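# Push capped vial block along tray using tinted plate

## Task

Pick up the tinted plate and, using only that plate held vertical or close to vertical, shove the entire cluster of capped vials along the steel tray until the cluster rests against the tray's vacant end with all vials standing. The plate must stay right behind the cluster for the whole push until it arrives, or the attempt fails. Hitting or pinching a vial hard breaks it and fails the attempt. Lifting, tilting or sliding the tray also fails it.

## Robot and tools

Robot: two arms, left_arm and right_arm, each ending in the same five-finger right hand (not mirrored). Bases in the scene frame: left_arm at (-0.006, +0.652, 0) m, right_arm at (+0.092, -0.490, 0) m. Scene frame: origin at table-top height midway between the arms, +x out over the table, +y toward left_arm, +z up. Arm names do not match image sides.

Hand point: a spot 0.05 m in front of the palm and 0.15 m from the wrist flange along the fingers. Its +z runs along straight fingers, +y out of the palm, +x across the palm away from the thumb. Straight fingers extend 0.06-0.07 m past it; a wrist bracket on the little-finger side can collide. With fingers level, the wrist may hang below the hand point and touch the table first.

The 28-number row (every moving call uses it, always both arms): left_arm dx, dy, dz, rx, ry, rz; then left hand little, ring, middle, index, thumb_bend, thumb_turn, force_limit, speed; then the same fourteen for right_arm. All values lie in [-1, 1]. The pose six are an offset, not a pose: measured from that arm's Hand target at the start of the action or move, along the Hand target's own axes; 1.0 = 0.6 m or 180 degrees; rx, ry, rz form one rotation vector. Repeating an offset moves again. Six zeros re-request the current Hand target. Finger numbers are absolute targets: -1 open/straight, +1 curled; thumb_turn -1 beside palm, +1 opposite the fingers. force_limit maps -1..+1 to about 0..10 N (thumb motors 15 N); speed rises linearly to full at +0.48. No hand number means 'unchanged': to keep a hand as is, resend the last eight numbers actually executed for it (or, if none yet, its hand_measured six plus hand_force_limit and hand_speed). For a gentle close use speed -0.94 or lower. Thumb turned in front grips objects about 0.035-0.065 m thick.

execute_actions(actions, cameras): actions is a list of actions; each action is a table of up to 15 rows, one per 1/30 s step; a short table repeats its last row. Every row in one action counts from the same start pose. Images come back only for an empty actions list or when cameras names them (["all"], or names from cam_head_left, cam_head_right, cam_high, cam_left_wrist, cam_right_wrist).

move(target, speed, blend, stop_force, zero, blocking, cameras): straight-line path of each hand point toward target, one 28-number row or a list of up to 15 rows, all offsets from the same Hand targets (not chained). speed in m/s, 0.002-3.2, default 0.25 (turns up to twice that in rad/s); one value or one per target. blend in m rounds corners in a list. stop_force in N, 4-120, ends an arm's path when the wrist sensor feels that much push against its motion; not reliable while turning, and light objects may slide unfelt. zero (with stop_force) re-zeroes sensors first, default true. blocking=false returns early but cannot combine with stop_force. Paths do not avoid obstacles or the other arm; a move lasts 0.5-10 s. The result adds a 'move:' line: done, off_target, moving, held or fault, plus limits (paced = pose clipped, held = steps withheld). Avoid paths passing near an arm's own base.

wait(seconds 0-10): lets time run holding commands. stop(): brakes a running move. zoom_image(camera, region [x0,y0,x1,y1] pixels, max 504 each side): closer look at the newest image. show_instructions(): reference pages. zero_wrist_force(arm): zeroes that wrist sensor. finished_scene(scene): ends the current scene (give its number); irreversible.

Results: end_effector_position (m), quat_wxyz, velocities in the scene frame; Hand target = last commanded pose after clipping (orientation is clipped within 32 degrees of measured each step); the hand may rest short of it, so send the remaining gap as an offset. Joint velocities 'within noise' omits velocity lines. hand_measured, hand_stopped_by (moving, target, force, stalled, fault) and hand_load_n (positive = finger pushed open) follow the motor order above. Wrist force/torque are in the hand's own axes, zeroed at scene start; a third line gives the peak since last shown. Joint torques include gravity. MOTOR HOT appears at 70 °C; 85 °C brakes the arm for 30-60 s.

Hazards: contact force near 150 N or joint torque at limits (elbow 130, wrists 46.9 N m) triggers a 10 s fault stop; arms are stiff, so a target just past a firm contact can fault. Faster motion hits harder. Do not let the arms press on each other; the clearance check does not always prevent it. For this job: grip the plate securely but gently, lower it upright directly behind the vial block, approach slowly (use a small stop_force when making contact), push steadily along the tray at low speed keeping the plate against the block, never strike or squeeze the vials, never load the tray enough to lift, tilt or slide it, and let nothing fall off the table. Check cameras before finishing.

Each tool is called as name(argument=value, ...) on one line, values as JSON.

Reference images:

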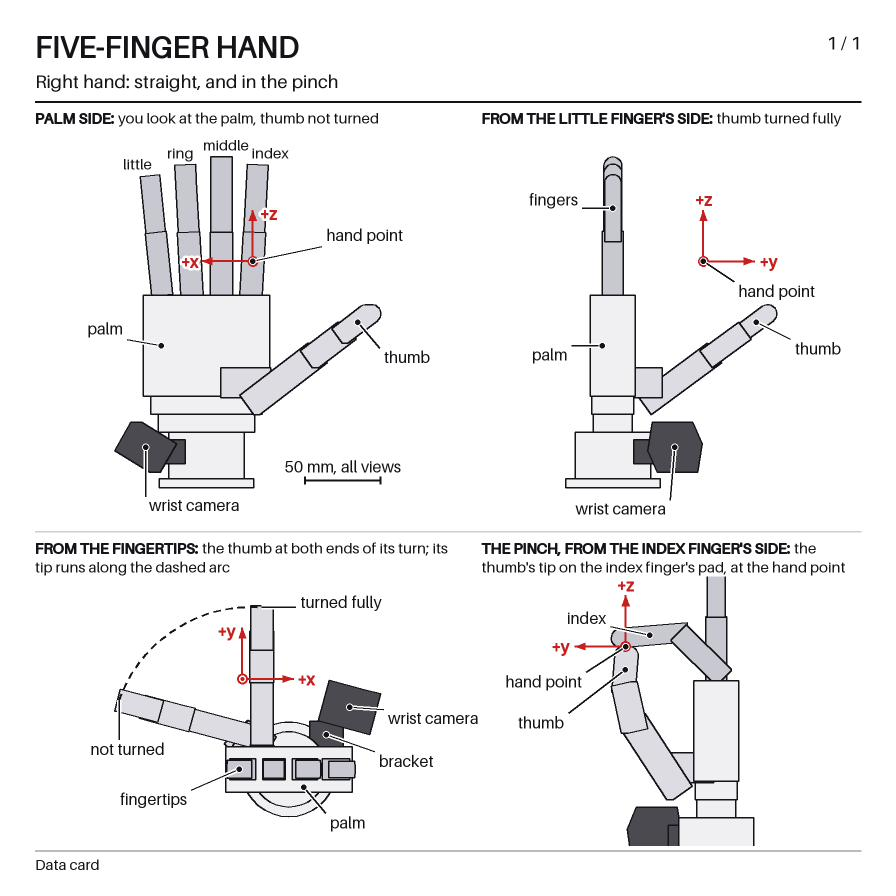

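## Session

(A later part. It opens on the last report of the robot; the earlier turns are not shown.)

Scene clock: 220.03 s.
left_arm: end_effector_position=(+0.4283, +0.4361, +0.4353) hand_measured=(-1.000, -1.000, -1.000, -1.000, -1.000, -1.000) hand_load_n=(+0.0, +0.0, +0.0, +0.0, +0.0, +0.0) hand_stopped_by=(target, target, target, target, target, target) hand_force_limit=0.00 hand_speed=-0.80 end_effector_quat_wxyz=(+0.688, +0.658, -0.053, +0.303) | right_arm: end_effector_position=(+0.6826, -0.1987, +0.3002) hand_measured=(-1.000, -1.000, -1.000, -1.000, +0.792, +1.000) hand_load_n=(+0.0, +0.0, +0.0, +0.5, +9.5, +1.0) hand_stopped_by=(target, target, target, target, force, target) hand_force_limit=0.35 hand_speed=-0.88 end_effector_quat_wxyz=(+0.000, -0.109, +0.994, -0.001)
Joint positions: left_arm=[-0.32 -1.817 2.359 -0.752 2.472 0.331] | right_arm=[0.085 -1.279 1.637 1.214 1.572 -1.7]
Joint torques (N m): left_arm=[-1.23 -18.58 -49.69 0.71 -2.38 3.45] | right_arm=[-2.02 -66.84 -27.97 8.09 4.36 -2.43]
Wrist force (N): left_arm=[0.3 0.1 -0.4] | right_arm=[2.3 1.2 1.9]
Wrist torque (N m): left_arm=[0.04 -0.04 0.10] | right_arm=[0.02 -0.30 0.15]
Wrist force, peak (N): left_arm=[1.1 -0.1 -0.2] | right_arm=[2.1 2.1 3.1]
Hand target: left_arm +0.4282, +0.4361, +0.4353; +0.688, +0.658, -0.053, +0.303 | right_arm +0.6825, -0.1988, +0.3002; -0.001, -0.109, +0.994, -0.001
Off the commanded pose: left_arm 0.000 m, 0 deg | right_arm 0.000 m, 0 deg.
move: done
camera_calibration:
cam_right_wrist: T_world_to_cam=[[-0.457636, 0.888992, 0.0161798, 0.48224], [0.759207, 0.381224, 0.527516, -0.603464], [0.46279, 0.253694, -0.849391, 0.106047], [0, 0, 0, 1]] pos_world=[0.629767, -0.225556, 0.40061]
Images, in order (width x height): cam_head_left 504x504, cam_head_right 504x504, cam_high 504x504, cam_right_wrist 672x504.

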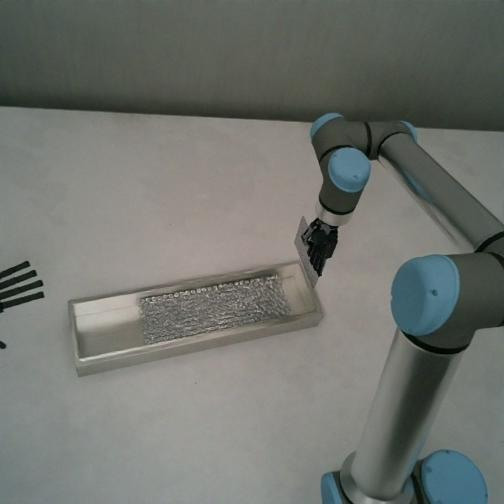

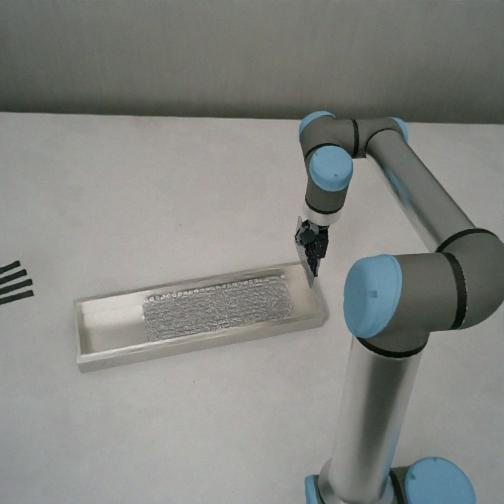

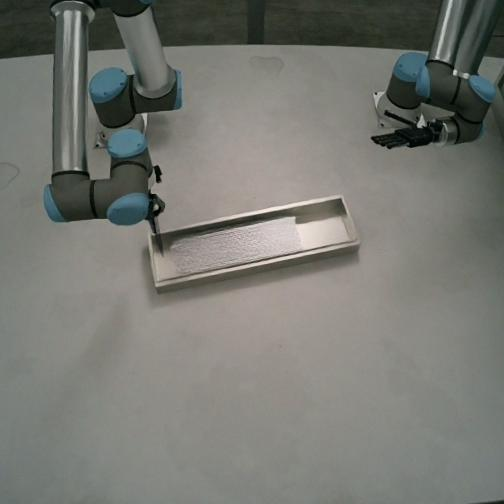

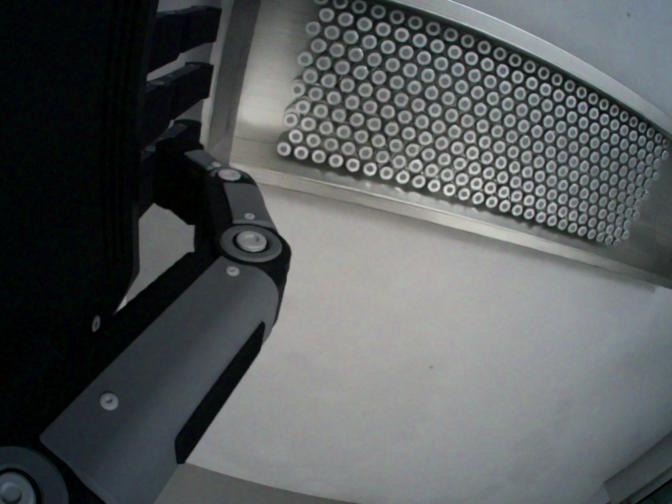

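move(target=[0,0,0,0,0,0,-1,-1,-1,-1,-1,-1,0,-0.8,-0.016,-0.004,0.2167,0,0,0,-1,-1,-1,-1,0.97,1,0.35,-0.88], speed=0.15, cameras=["cam_head_left","cam_head_right","cam_high","cam_right_wrist"])

zoom_image(camera="cam_high", region=[140, 210, 190, 300])

zoom_image(camera="cam_head_left", region=[270, 250, 330, 330])

zoom_image(camera="cam_head_right", region=[270, 250, 330, 330])

Scene clock: 279.77 s.
left_arm: end_effector_position=(+0.4283, +0.4361, +0.4353) hand_measured=(-1.000, -1.000, -1.000, -1.000, -1.000, -1.000) hand_load_n=(+0.0, +0.0, +0.0, +0.0, +0.0, +0.0) hand_stopped_by=(target, target, target, target, target, target) hand_force_limit=0.00 hand_speed=-0.80 end_effector_quat_wxyz=(+0.688, +0.658, -0.053, +0.303) | right_arm: end_effector_position=(+0.6922, -0.1993, +0.1702) hand_measured=(-1.000, -1.000, -1.000, -1.000, +0.792, +1.000) hand_load_n=(+0.0, +0.0, +0.0, +0.0, +9.5, +1.0) hand_stopped_by=(target, target, target, target, force, target) hand_force_limit=0.35 hand_speed=-0.88 end_effector_quat_wxyz=(-0.001, -0.109, +0.994, -0.001)
Joint positions: left_arm=[-0.32 -1.817 2.359 -0.752 2.472 0.331] | right_arm=[0.083 -1.17 1.738 1.004 1.572 -1.703]
Joint torques (N m): left_arm=[-1.49 -20.7 -49.56 0.61 -2.54 3.04] | right_arm=[2.53 -53.81 -38.8 3.52 0.37 -1.39]
Wrist force (N): left_arm=[0.5 -0.2 0.0] | right_arm=[2.1 1.1 2.1]
Wrist torque (N m): left_arm=[-0.02 -0.07 0.11] | right_arm=[-0.02 -0.28 0.23]
Wrist force, peak (N): left_arm=[1.1 0.3 -0.4] | right_arm=[2.3 1.2 3.5]
Hand target: left_arm +0.4282, +0.4361, +0.4353; +0.688, +0.658, -0.053, +0.303 | right_arm +0.6922, -0.1992, +0.1702; -0.001, -0.109, +0.994, -0.001
Off the commanded pose: left_arm 0.000 m, 0 deg | right_arm 0.000 m, 0 deg.
move: done
camera_calibration:
cam_right_wrist: T_world_to_cam=[[-0.457733, 0.888944, 0.0161103, 0.489251], [0.759286, 0.381414, 0.527265, -0.541925], [0.462565, 0.253579, -0.849548, -0.0085293], [0, 0, 0, 1]] pos_world=[0.639368, -0.226056, 0.27061]
Images, in order (width x height): cam_head_left 504x504, cam_head_right 504x504, cam_high 504x504, cam_right_wrist 672x504.

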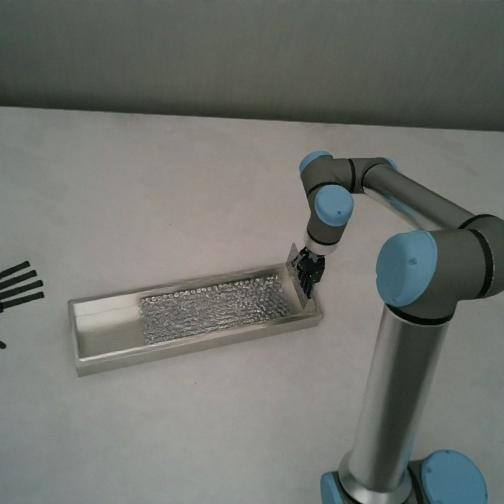

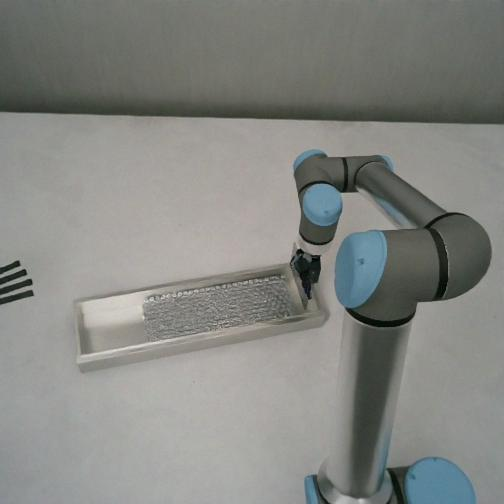

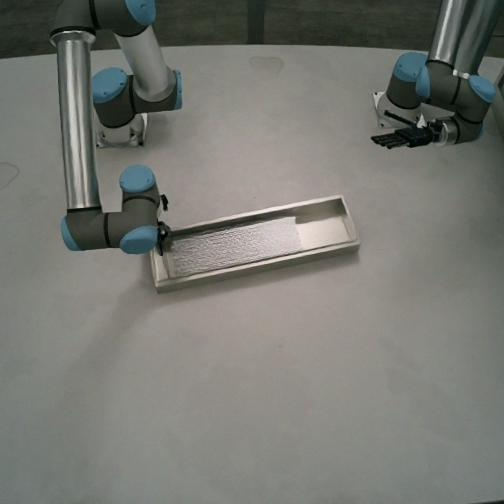

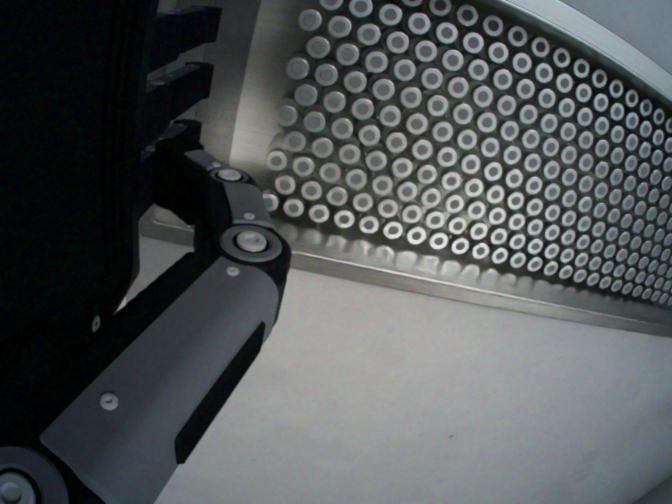

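Scaled by 5.600 from the camera's 504x504 image, which has a finer 720x720 frame.

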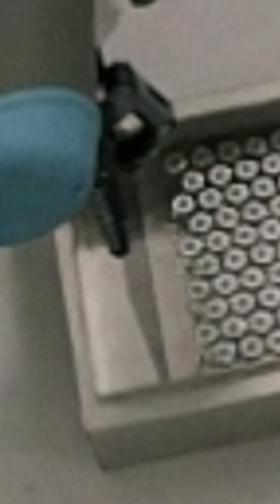

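Scaled by 6.300 from the camera's 504x504 image, which has a finer 720x720 frame.

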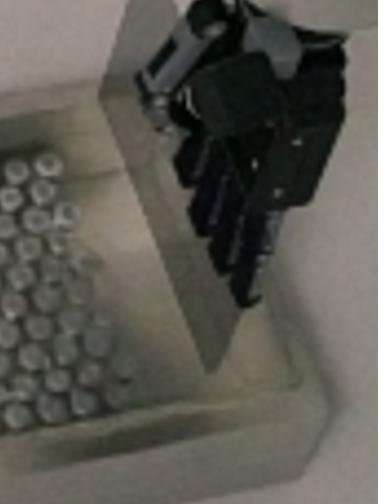

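Scaled by 6.300 from the camera's 504x504 image, which has a finer 720x720 frame.

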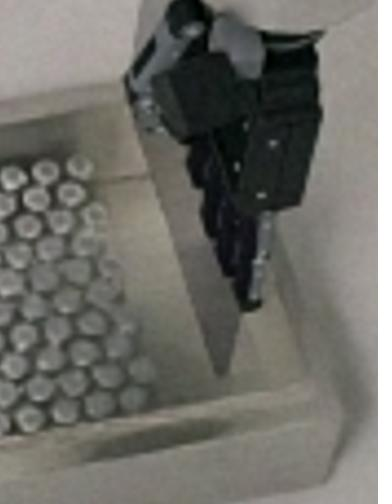

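zoom_image(camera="cam_high", region=[150, 255, 185, 290])

zoom_image(camera="cam_head_left", region=[290, 290, 325, 325])

zoom_image(camera="cam_head_right", region=[290, 290, 325, 325])

Scaled by 14.400 from the camera's 504x504 image, which has a finer 720x720 frame.

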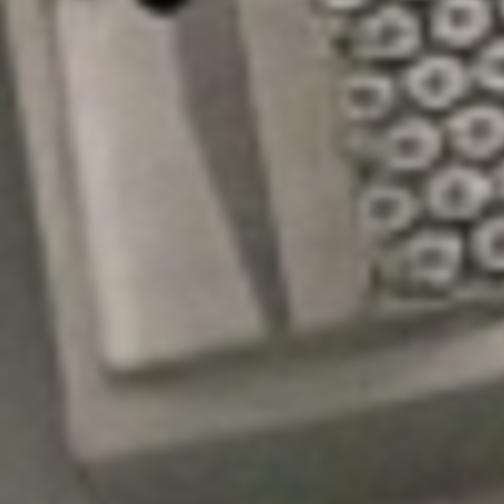

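Scaled by 14.400 from the camera's 504x504 image, which has a finer 720x720 frame.

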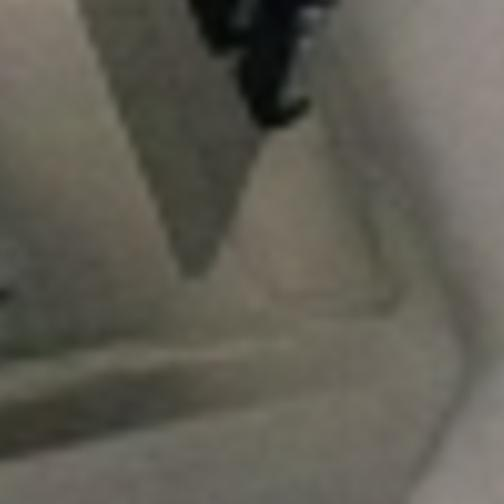

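Scaled by 14.400 from the camera's 504x504 image, which has a finer 720x720 frame.

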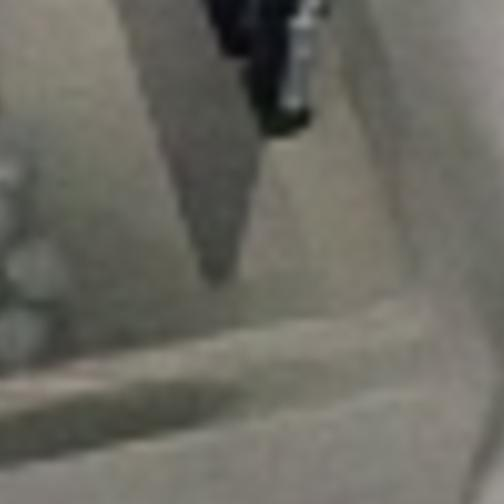

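move(target=[0,0,0,0,0,0,-1,-1,-1,-1,-1,-1,0,-0.8,0.0113,0,0,0,0,0,-1,-1,-1,-1,0.97,1,0.35,-0.88], speed=0.05)

move(target=[0,0,0,0,0,0,-1,-1,-1,-1,-1,-1,0,-0.8,0,0,0.0417,0,0,0,-1,-1,-1,-1,0.97,1,0.35,-0.88], speed=0.015, stop_force=4, cameras=["cam_head_left","cam_head_right","cam_high","cam_right_wrist"])

zoom_image(camera="cam_high", region=[150, 255, 185, 290])

zoom_image(camera="cam_head_left", region=[290, 290, 325, 325])

Scene clock: 321.67 s.
left_arm: end_effector_position=(+0.4283, +0.4361, +0.4353) hand_measured=(-1.000, -1.000, -1.000, -1.000, -1.000, -1.000) hand_load_n=(+0.0, +0.0, +0.0, +0.0, +0.0, +0.0) hand_stopped_by=(target, target, target, target, target, target) hand_force_limit=0.00 hand_speed=-0.80 end_effector_quat_wxyz=(+0.688, +0.658, -0.053, +0.303) | right_arm: end_effector_position=(+0.6855, -0.2007, +0.1701) hand_measured=(-1.000, -1.000, -1.000, -1.000, +0.792, +1.000) hand_load_n=(+0.0, +0.0, +0.0, +0.0, +9.0, +1.0) hand_stopped_by=(target, target, target, target, force, target) hand_force_limit=0.35 hand_speed=-0.88 end_effector_quat_wxyz=(-0.001, -0.109, +0.994, -0.001)
Joint positions: left_arm=[-0.32 -1.817 2.359 -0.752 2.472 0.331] | right_arm=[0.081 -1.18 1.753 0.999 1.572 -1.704]
Joint torques (N m): left_arm=[-2.67 -20.38 -50.26 0.57 -2.43 3.26] | right_arm=[-5.97 -56.01 -42.59 2.77 -3.33 -2.47]
Wrist force (N): left_arm=[0.7 0.0 -0.4] | right_arm=[2.2 1.2 1.9]
Wrist torque (N m): left_arm=[0.02 -0.10 0.12] | right_arm=[0.00 -0.29 0.23]
Wrist force, peak (N): left_arm=[1.1 -0.2 -0.6] | right_arm=[2.1 1.3 2.6]
Hand target: left_arm +0.4282, +0.4361, +0.4353; +0.688, +0.658, -0.053, +0.303 | right_arm +0.6856, -0.2007, +0.1702; -0.001, -0.109, +0.994, -0.001
Off the commanded pose: left_arm 0.000 m, 0 deg | right_arm 0.000 m, 0 deg.
move: done

Scene clock: 324.53 s.
left_arm: end_effector_position=(+0.4283, +0.4361, +0.4353) hand_measured=(-1.000, -1.000, -1.000, -1.000, -1.000, -1.000) hand_load_n=(+0.0, +0.0, +0.0, +0.0, +0.0, +0.0) hand_stopped_by=(target, target, target, target, target, target) hand_force_limit=0.00 hand_speed=-0.80 end_effector_quat_wxyz=(+0.688, +0.658, -0.053, +0.303) | right_arm: end_effector_position=(+0.6856, -0.2007, +0.1452) hand_measured=(-1.000, -1.000, -1.000, -1.000, +0.792, +1.000) hand_load_n=(+0.0, +0.0, +0.0, +0.0, +9.5, +1.0) hand_stopped_by=(target, target, target, target, force, target) hand_force_limit=0.35 hand_speed=-0.88 end_effector_quat_wxyz=(-0.001, -0.109, +0.994, -0.001)
Joint positions: left_arm=[-0.32 -1.817 2.359 -0.752 2.472 0.331] | right_arm=[0.081 -1.157 1.771 0.958 1.572 -1.704]
Joint torques (N m): left_arm=[-3.68 -21.84 -49.36 0.52 -2.4 3.34] | right_arm=[-6.4 -70.84 -40.8 8.11 -2.69 -3.1]
Wrist force (N): left_arm=[1.0 0.3 0.0] | right_arm=[1.9 1.1 1.9]
Wrist torque (N m): left_arm=[0.04 -0.15 0.15] | right_arm=[-0.02 -0.23 0.22]
Wrist force, peak (N): left_arm=[1.0 0.3 0.0] | right_arm=[2.3 1.4 2.0]
Hand target: left_arm +0.4282, +0.4361, +0.4353; +0.688, +0.658, -0.053, +0.303 | right_arm +0.6856, -0.2007, +0.1452; -0.001, -0.109, +0.994, -0.001
Off the commanded pose: left_arm 0.000 m, 0 deg | right_arm 0.000 m, 0 deg.
move: done
camera_calibration:
cam_right_wrist: T_world_to_cam=[[-0.457811, 0.888903, 0.0161606, 0.487996], [0.759221, 0.381434, 0.527344, -0.523081], [0.462593, 0.253693, -0.849498, -0.026424], [0, 0, 0, 1]] pos_world=[0.632768, -0.227556, 0.24551]
Images, in order (width x height): cam_head_left 504x504, cam_head_right 504x504, cam_high 504x504, cam_right_wrist 672x504.

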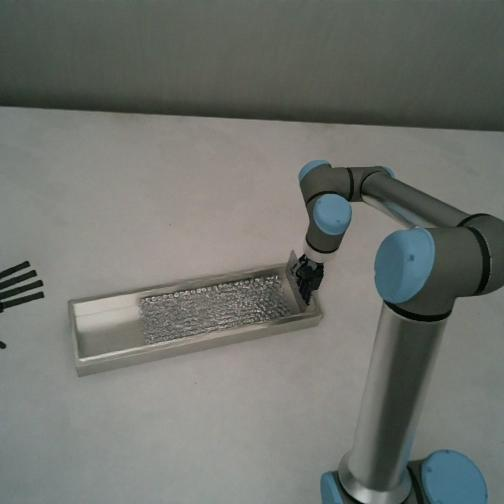

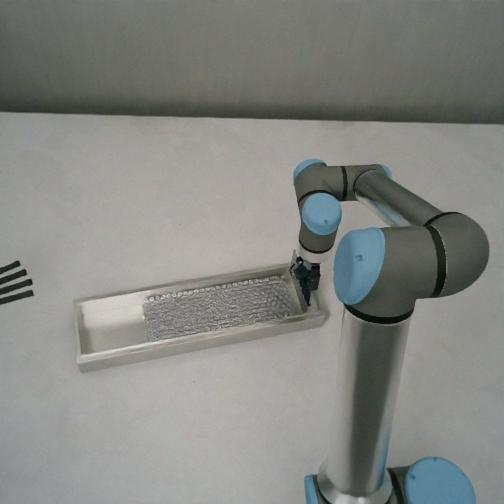

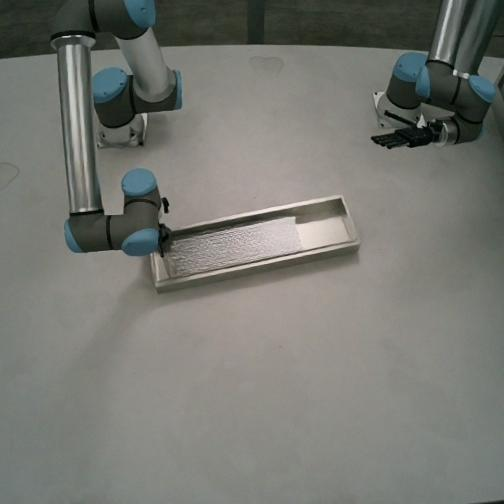

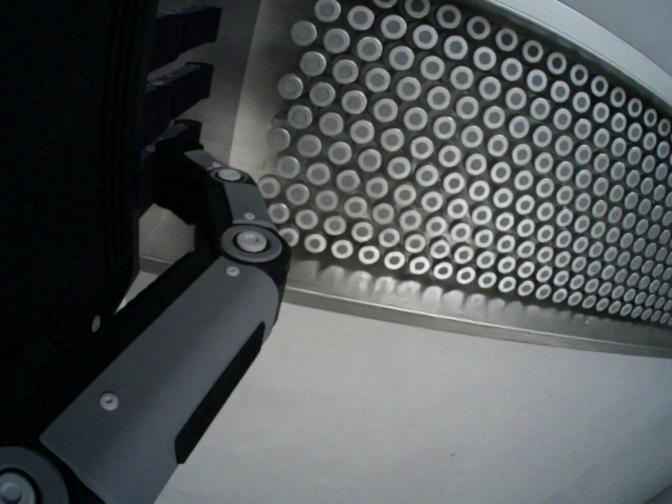

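Scaled by 14.400 from the camera's 504x504 image, which has a finer 720x720 frame.

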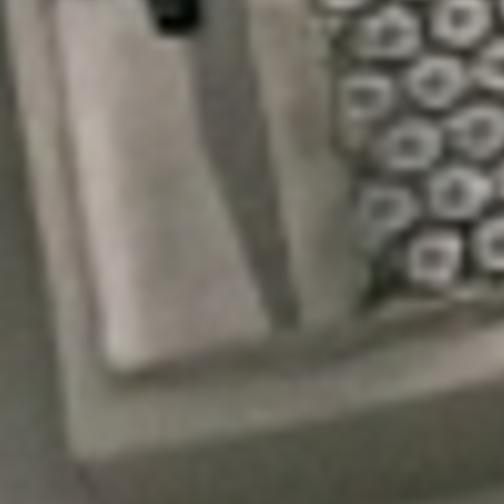

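Scaled by 14.400 from the camera's 504x504 image, which has a finer 720x720 frame.

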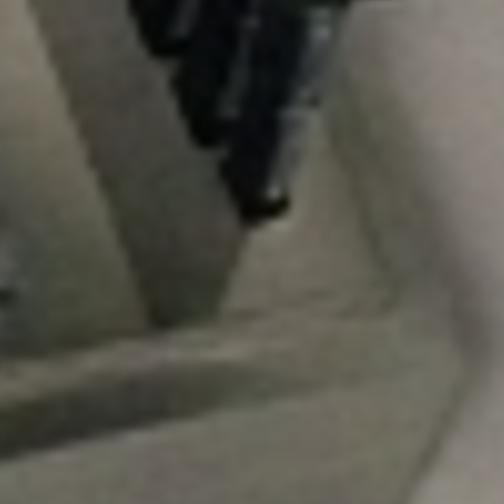

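move(target=[0,0,0,0,0,0,-1,-1,-1,-1,-1,-1,0,-0.8,0,0,0.0597,-0.0083,0,0,-1,-1,-1,-1,0.97,1,0.35,-0.88], speed=0.03, stop_force=4, cameras=["cam_head_left","cam_head_right","cam_high","cam_right_wrist"])

zoom_image(camera="cam_high", region=[135, 220, 195, 290])

zoom_image(camera="cam_head_left", region=[265, 250, 335, 330])

zoom_image(camera="cam_right_wrist", region=[140, 0, 440, 300])

Scene clock: 342.10 s.
left_arm: end_effector_position=(+0.4283, +0.4361, +0.4353) hand_measured=(-1.000, -1.000, -1.000, -1.000, -1.000, -1.000) hand_load_n=(+0.0, +0.0, +0.0, +0.0, +0.0, +0.0) hand_stopped_by=(target, target, target, target, target, target) hand_force_limit=0.00 hand_speed=-0.80 end_effector_quat_wxyz=(+0.688, +0.658, -0.053, +0.303) | right_arm: end_effector_position=(+0.6856, -0.2008, +0.1093) hand_measured=(-1.000, -1.000, -1.000, -1.000, +0.792, +1.000) hand_load_n=(+0.0, +0.0, +0.0, +0.0, +9.0, +1.0) hand_stopped_by=(target, target, target, target, force, target) hand_force_limit=0.35 hand_speed=-0.88 end_effector_quat_wxyz=(-0.002, -0.109, +0.994, +0.012)
Joint positions: left_arm=[-0.32 -1.817 2.359 -0.752 2.472 0.331] | right_arm=[0.07 -1.12 1.797 0.899 1.546 -1.716]
Joint torques (N m): left_arm=[-3.51 -21.84 -49.47 0.69 -2.51 2.96] | right_arm=[12 -72.86 -39.1 7.91 4.49 2.5]
Wrist force (N): left_arm=[0.4 -0.2 -0.5] | right_arm=[1.8 1.2 2.3]
Wrist torque (N m): left_arm=[0.00 -0.05 0.11] | right_arm=[0.00 -0.23 0.21]
Wrist force, peak (N): left_arm=[1.1 -0.2 -0.2] | right_arm=[1.9 0.9 2.7]
Hand target: left_arm +0.4282, +0.4361, +0.4353; +0.688, +0.658, -0.053, +0.303 | right_arm +0.6856, -0.2008, +0.1093; -0.002, -0.109, +0.994, +0.012
Off the commanded pose: left_arm 0.000 m, 0 deg | right_arm 0.000 m, 0 deg.
move: done
camera_calibration:
cam_right_wrist: T_world_to_cam=[[-0.457608, 0.888194, 0.041296, 0.485542], [0.762201, 0.367931, 0.532613, -0.509527], [0.45787, 0.275204, -0.845351, -0.0496474], [0, 0, 0, 1]] pos_world=[0.633282, -0.230122, 0.209361]
Images, in order (width x height): cam_head_left 504x504, cam_head_right 504x504, cam_high 504x504, cam_right_wrist 672x504.

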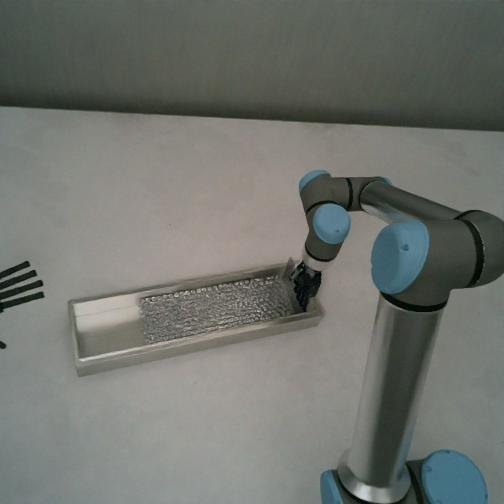

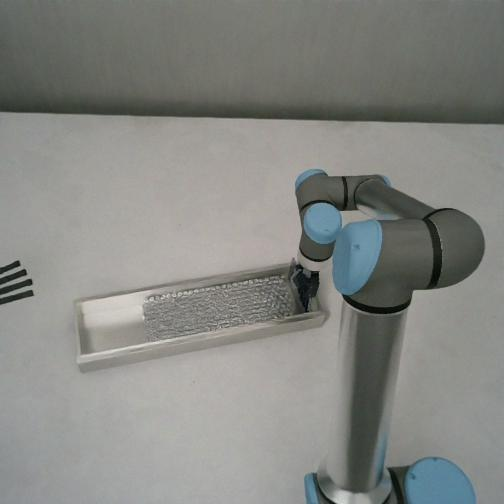

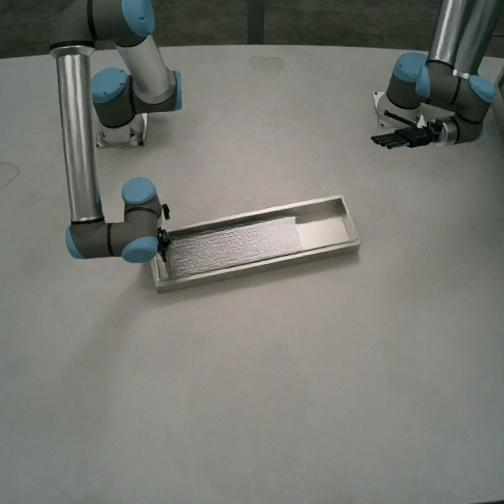

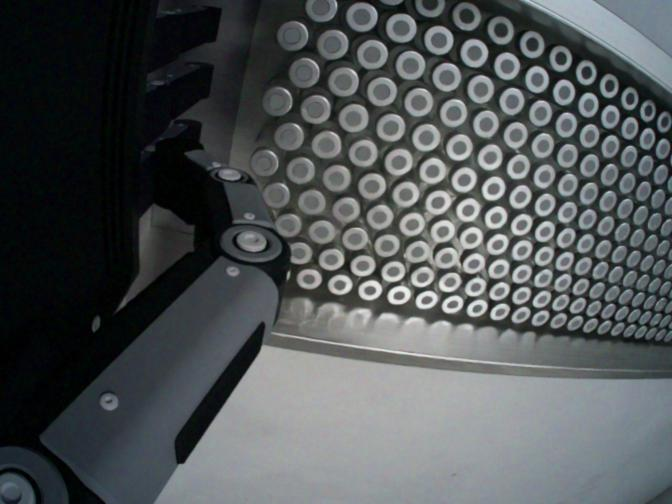

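Scaled by 7.200 from the camera's 504x504 image, which has a finer 720x720 frame.

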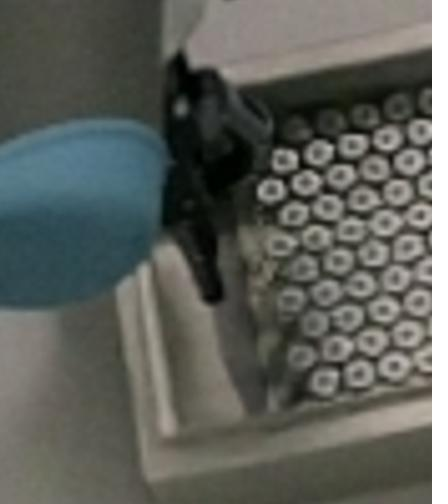

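Scaled by 6.300 from the camera's 504x504 image, which has a finer 720x720 frame.

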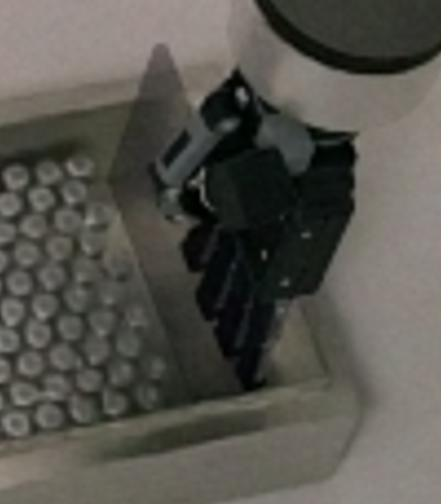

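Scaled by 1.680 from the camera's 672x504 image, which has a finer 960x720 frame.

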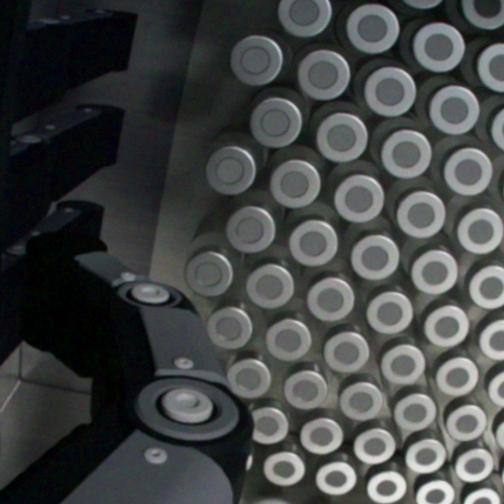

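move(target=[0,0,0,0,0,0,-1,-1,-1,-1,-1,-1,0,-0.8,0,0.0917,0.0024,0,0,0,-1,-1,-1,-1,0.97,1,0.35,-0.88], speed=0.025, stop_force=15, cameras=["cam_head_left","cam_head_right","cam_high","cam_right_wrist"])

zoom_image(camera="cam_high", region=[135, 180, 375, 300])

zoom_image(camera="cam_head_left", region=[60, 240, 340, 380])

zoom_image(camera="cam_right_wrist", region=[140, 0, 440, 300])

Scene clock: 363.20 s.
left_arm: end_effector_position=(+0.4283, +0.4361, +0.4353) hand_measured=(-1.000, -1.000, -1.000, -1.000, -1.000, -1.000) hand_load_n=(+0.0, +0.0, +0.0, +0.0, +0.0, +0.0) hand_stopped_by=(target, target, target, target, target, target) hand_force_limit=0.00 hand_speed=-0.80 end_effector_quat_wxyz=(+0.688, +0.658, -0.053, +0.303) | right_arm: end_effector_position=(+0.6736, -0.1470, +0.1093) hand_measured=(-1.000, -1.000, -1.000, -1.000, +0.792, +1.000) hand_load_n=(+0.0, +0.0, +0.0, +0.5, +14.0, +1.5) hand_stopped_by=(target, target, target, target, force, target) hand_force_limit=0.35 hand_speed=-0.88 end_effector_quat_wxyz=(-0.002, -0.109, +0.994, +0.012)
Joint positions: left_arm=[-0.32 -1.817 2.359 -0.752 2.472 0.331] | right_arm=[0.161 -1.107 1.775 0.906 1.546 -1.624]
Joint torques (N m): left_arm=[-4.78 -24.2 -49.93 0.29 -2.44 2.78] | right_arm=[-5.5 -74.19 -20.82 3.57 -1.45 -3.09]
Wrist force (N): left_arm=[0.6 0.0 -0.1] | right_arm=[1.4 -2.1 0.8]
Wrist torque (N m): left_arm=[0.01 -0.09 0.11] | right_arm=[0.47 -0.26 0.13]
Wrist force, peak (N): left_arm=[1.1 -0.2 -0.5] | right_arm=[1.8 -7.1 -4.6]
Hand target: left_arm +0.4282, +0.4361, +0.4353; +0.688, +0.658, -0.053, +0.303 | right_arm +0.6737, -0.1470, +0.1093; -0.002, -0.109, +0.994, +0.012
Off the commanded pose: left_arm 0.000 m, 0 deg | right_arm 0.000 m, 0 deg.
move: done
camera_calibration:
cam_right_wrist: T_world_to_cam=[[-0.457579, 0.888204, 0.0414183, 0.432274], [0.76225, 0.367855, 0.532595, -0.520239], [0.457817, 0.275275, -0.845356, -0.0590427], [0, 0, 0, 1]] pos_world=[0.621382, -0.176322, 0.20926]
Images, in order (width x height): cam_head_left 504x504, cam_head_right 504x504, cam_high 504x504, cam_right_wrist 672x504.

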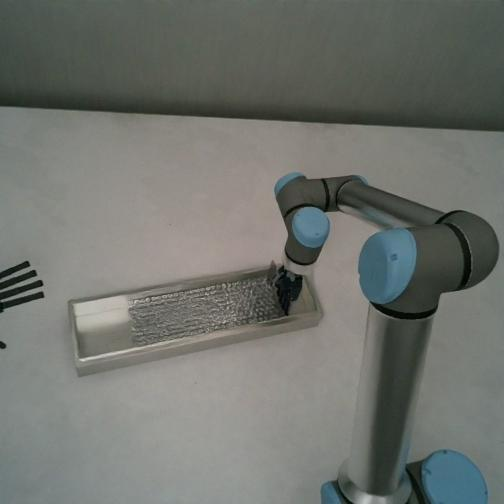

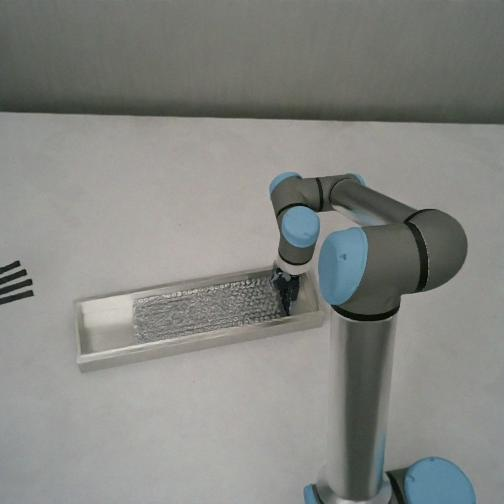

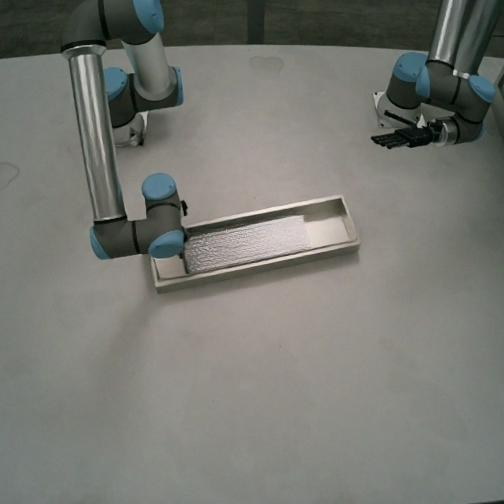

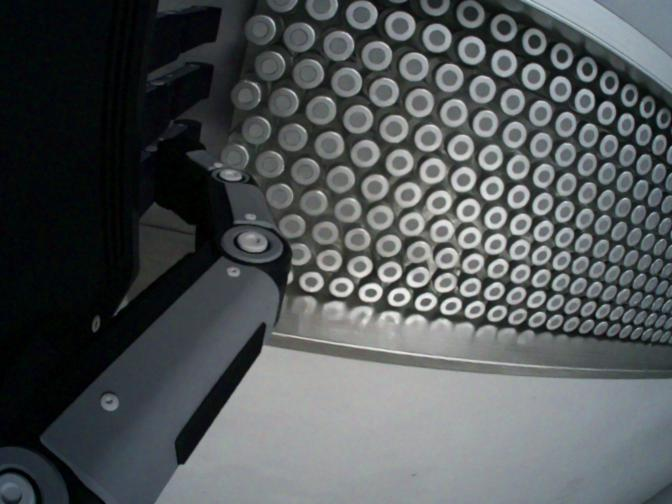

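Scaled by 2.100 from the camera's 504x504 image, which has a finer 720x720 frame.

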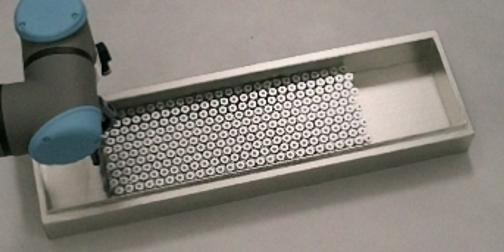

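Scaled by 1.800 from the camera's 504x504 image, which has a finer 720x720 frame.

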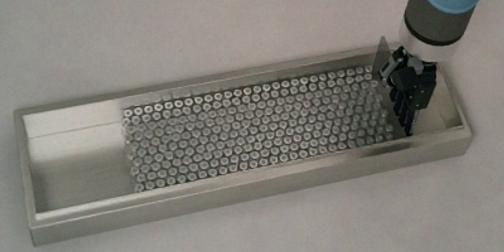

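Scaled by 1.680 from the camera's 672x504 image, which has a finer 960x720 frame.

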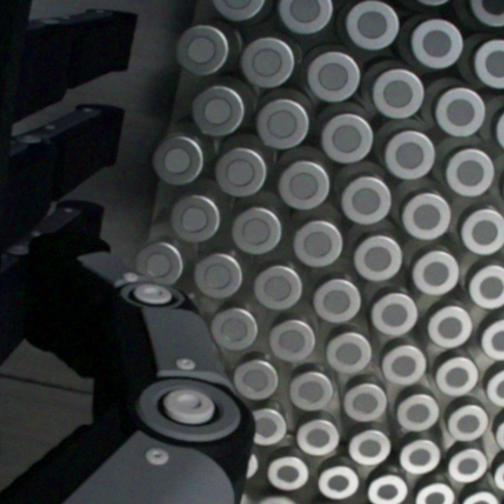

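move(target=[0,0,0,0,0,0,-1,-1,-1,-1,-1,-1,0,-0.8,0,0.2,0.0052,0,0,0,-1,-1,-1,-1,0.97,1,0.35,-0.88], speed=0.03, stop_force=15, cameras=["cam_head_left","cam_head_right","cam_high","cam_right_wrist"])

zoom_image(camera="cam_high", region=[290, 180, 370, 280])

zoom_image(camera="cam_head_left", region=[60, 280, 180, 380])

zoom_image(camera="cam_right_wrist", region=[140, 0, 440, 300])

Scene clock: 377.77 s.
left_arm: end_effector_position=(+0.4283, +0.4361, +0.4353) hand_measured=(-1.000, -1.000, -1.000, -1.000, -1.000, -1.000) hand_load_n=(+0.5, +0.0, +0.0, +0.0, +0.0, +0.0) hand_stopped_by=(target, target, target, target, target, target) hand_force_limit=0.00 hand_speed=-0.80 end_effector_quat_wxyz=(+0.688, +0.658, -0.053, +0.303) | right_arm: end_effector_position=(+0.6477, -0.0298, +0.1092) hand_measured=(-1.000, -1.000, -1.000, -1.000, +0.792, +1.000) hand_load_n=(+0.0, +0.0, +0.0, +0.5, +14.0, +2.0) hand_stopped_by=(target, target, target, target, force, target) hand_force_limit=0.35 hand_speed=-0.88 end_effector_quat_wxyz=(-0.002, -0.109, +0.994, +0.012)
Joint positions: left_arm=[-0.32 -1.817 2.359 -0.752 2.472 0.331] | right_arm=[0.354 -1.056 1.691 0.934 1.546 -1.431]
Joint torques (N m): left_arm=[-4.91 -25.84 -49.77 0.61 -2.12 2.89] | right_arm=[-5.31 -77.56 -21.55 0.78 2.29 -3.73]
Wrist force (N): left_arm=[0.5 -0.1 -0.1] | right_arm=[2.7 -2.0 1.2]
Wrist torque (N m): left_arm=[-0.01 -0.08 0.11] | right_arm=[0.38 -0.35 0.25]
Wrist force, peak (N): left_arm=[1.1 -0.3 -0.2] | right_arm=[2.4 -7.8 -5.4]
Hand target: left_arm +0.4282, +0.4361, +0.4353; +0.688, +0.658, -0.053, +0.303 | right_arm +0.6477, -0.0298, +0.1092; -0.002, -0.109, +0.994, +0.012
Off the commanded pose: left_arm 0.000 m, 0 deg | right_arm 0.000 m, 0 deg.
move: done
camera_calibration:
cam_right_wrist: T_world_to_cam=[[-0.457606, 0.888196, 0.0412977, 0.316413], [0.762202, 0.367928, 0.532613, -0.543414], [0.45787, 0.275204, -0.845351, -0.0794955], [0, 0, 0, 1]] pos_world=[0.595382, -0.0592218, 0.209161]
Images, in order (width x height): cam_head_left 504x504, cam_head_right 504x504, cam_high 504x504, cam_right_wrist 672x504.

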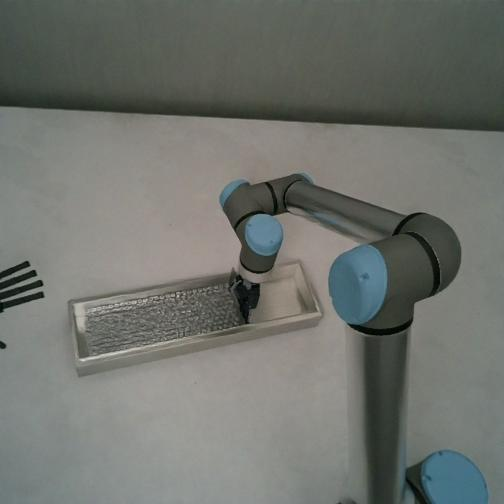

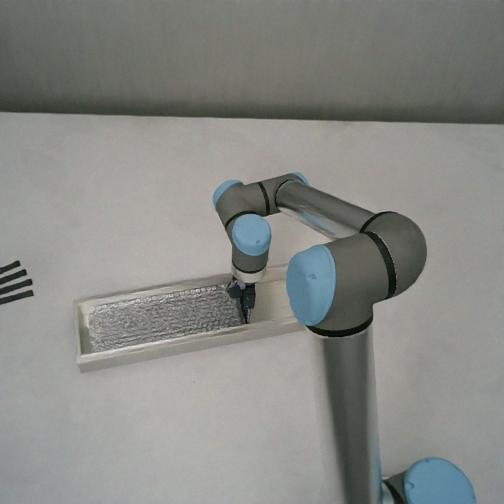

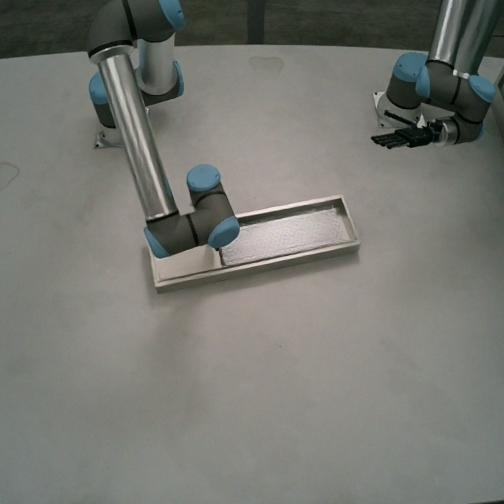

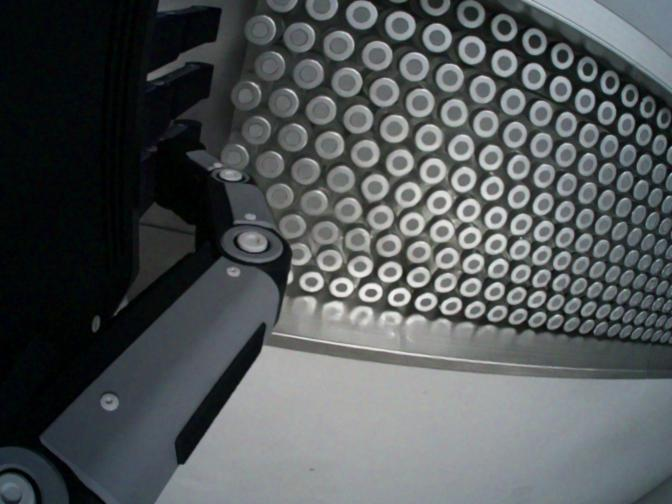

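Scaled by 5.040 from the camera's 504x504 image, which has a finer 720x720 frame.

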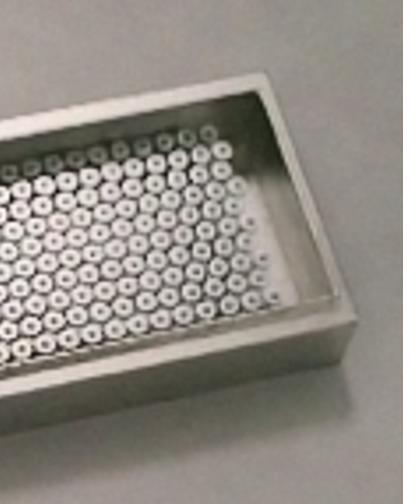

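Scaled by 4.200 from the camera's 504x504 image, which has a finer 720x720 frame.

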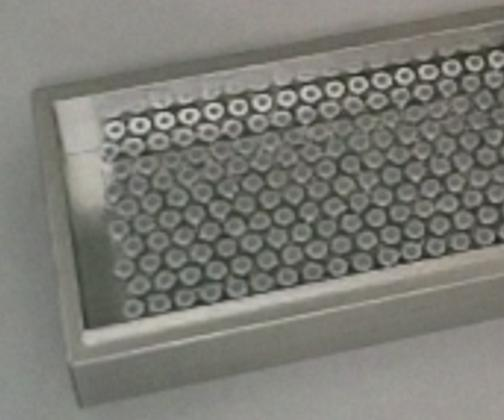

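Scaled by 1.680 from the camera's 672x504 image, which has a finer 960x720 frame.

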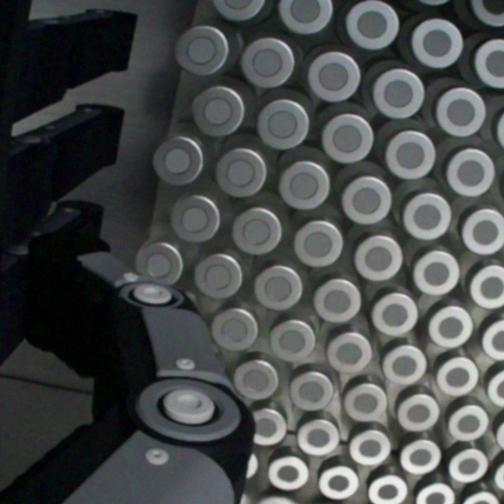

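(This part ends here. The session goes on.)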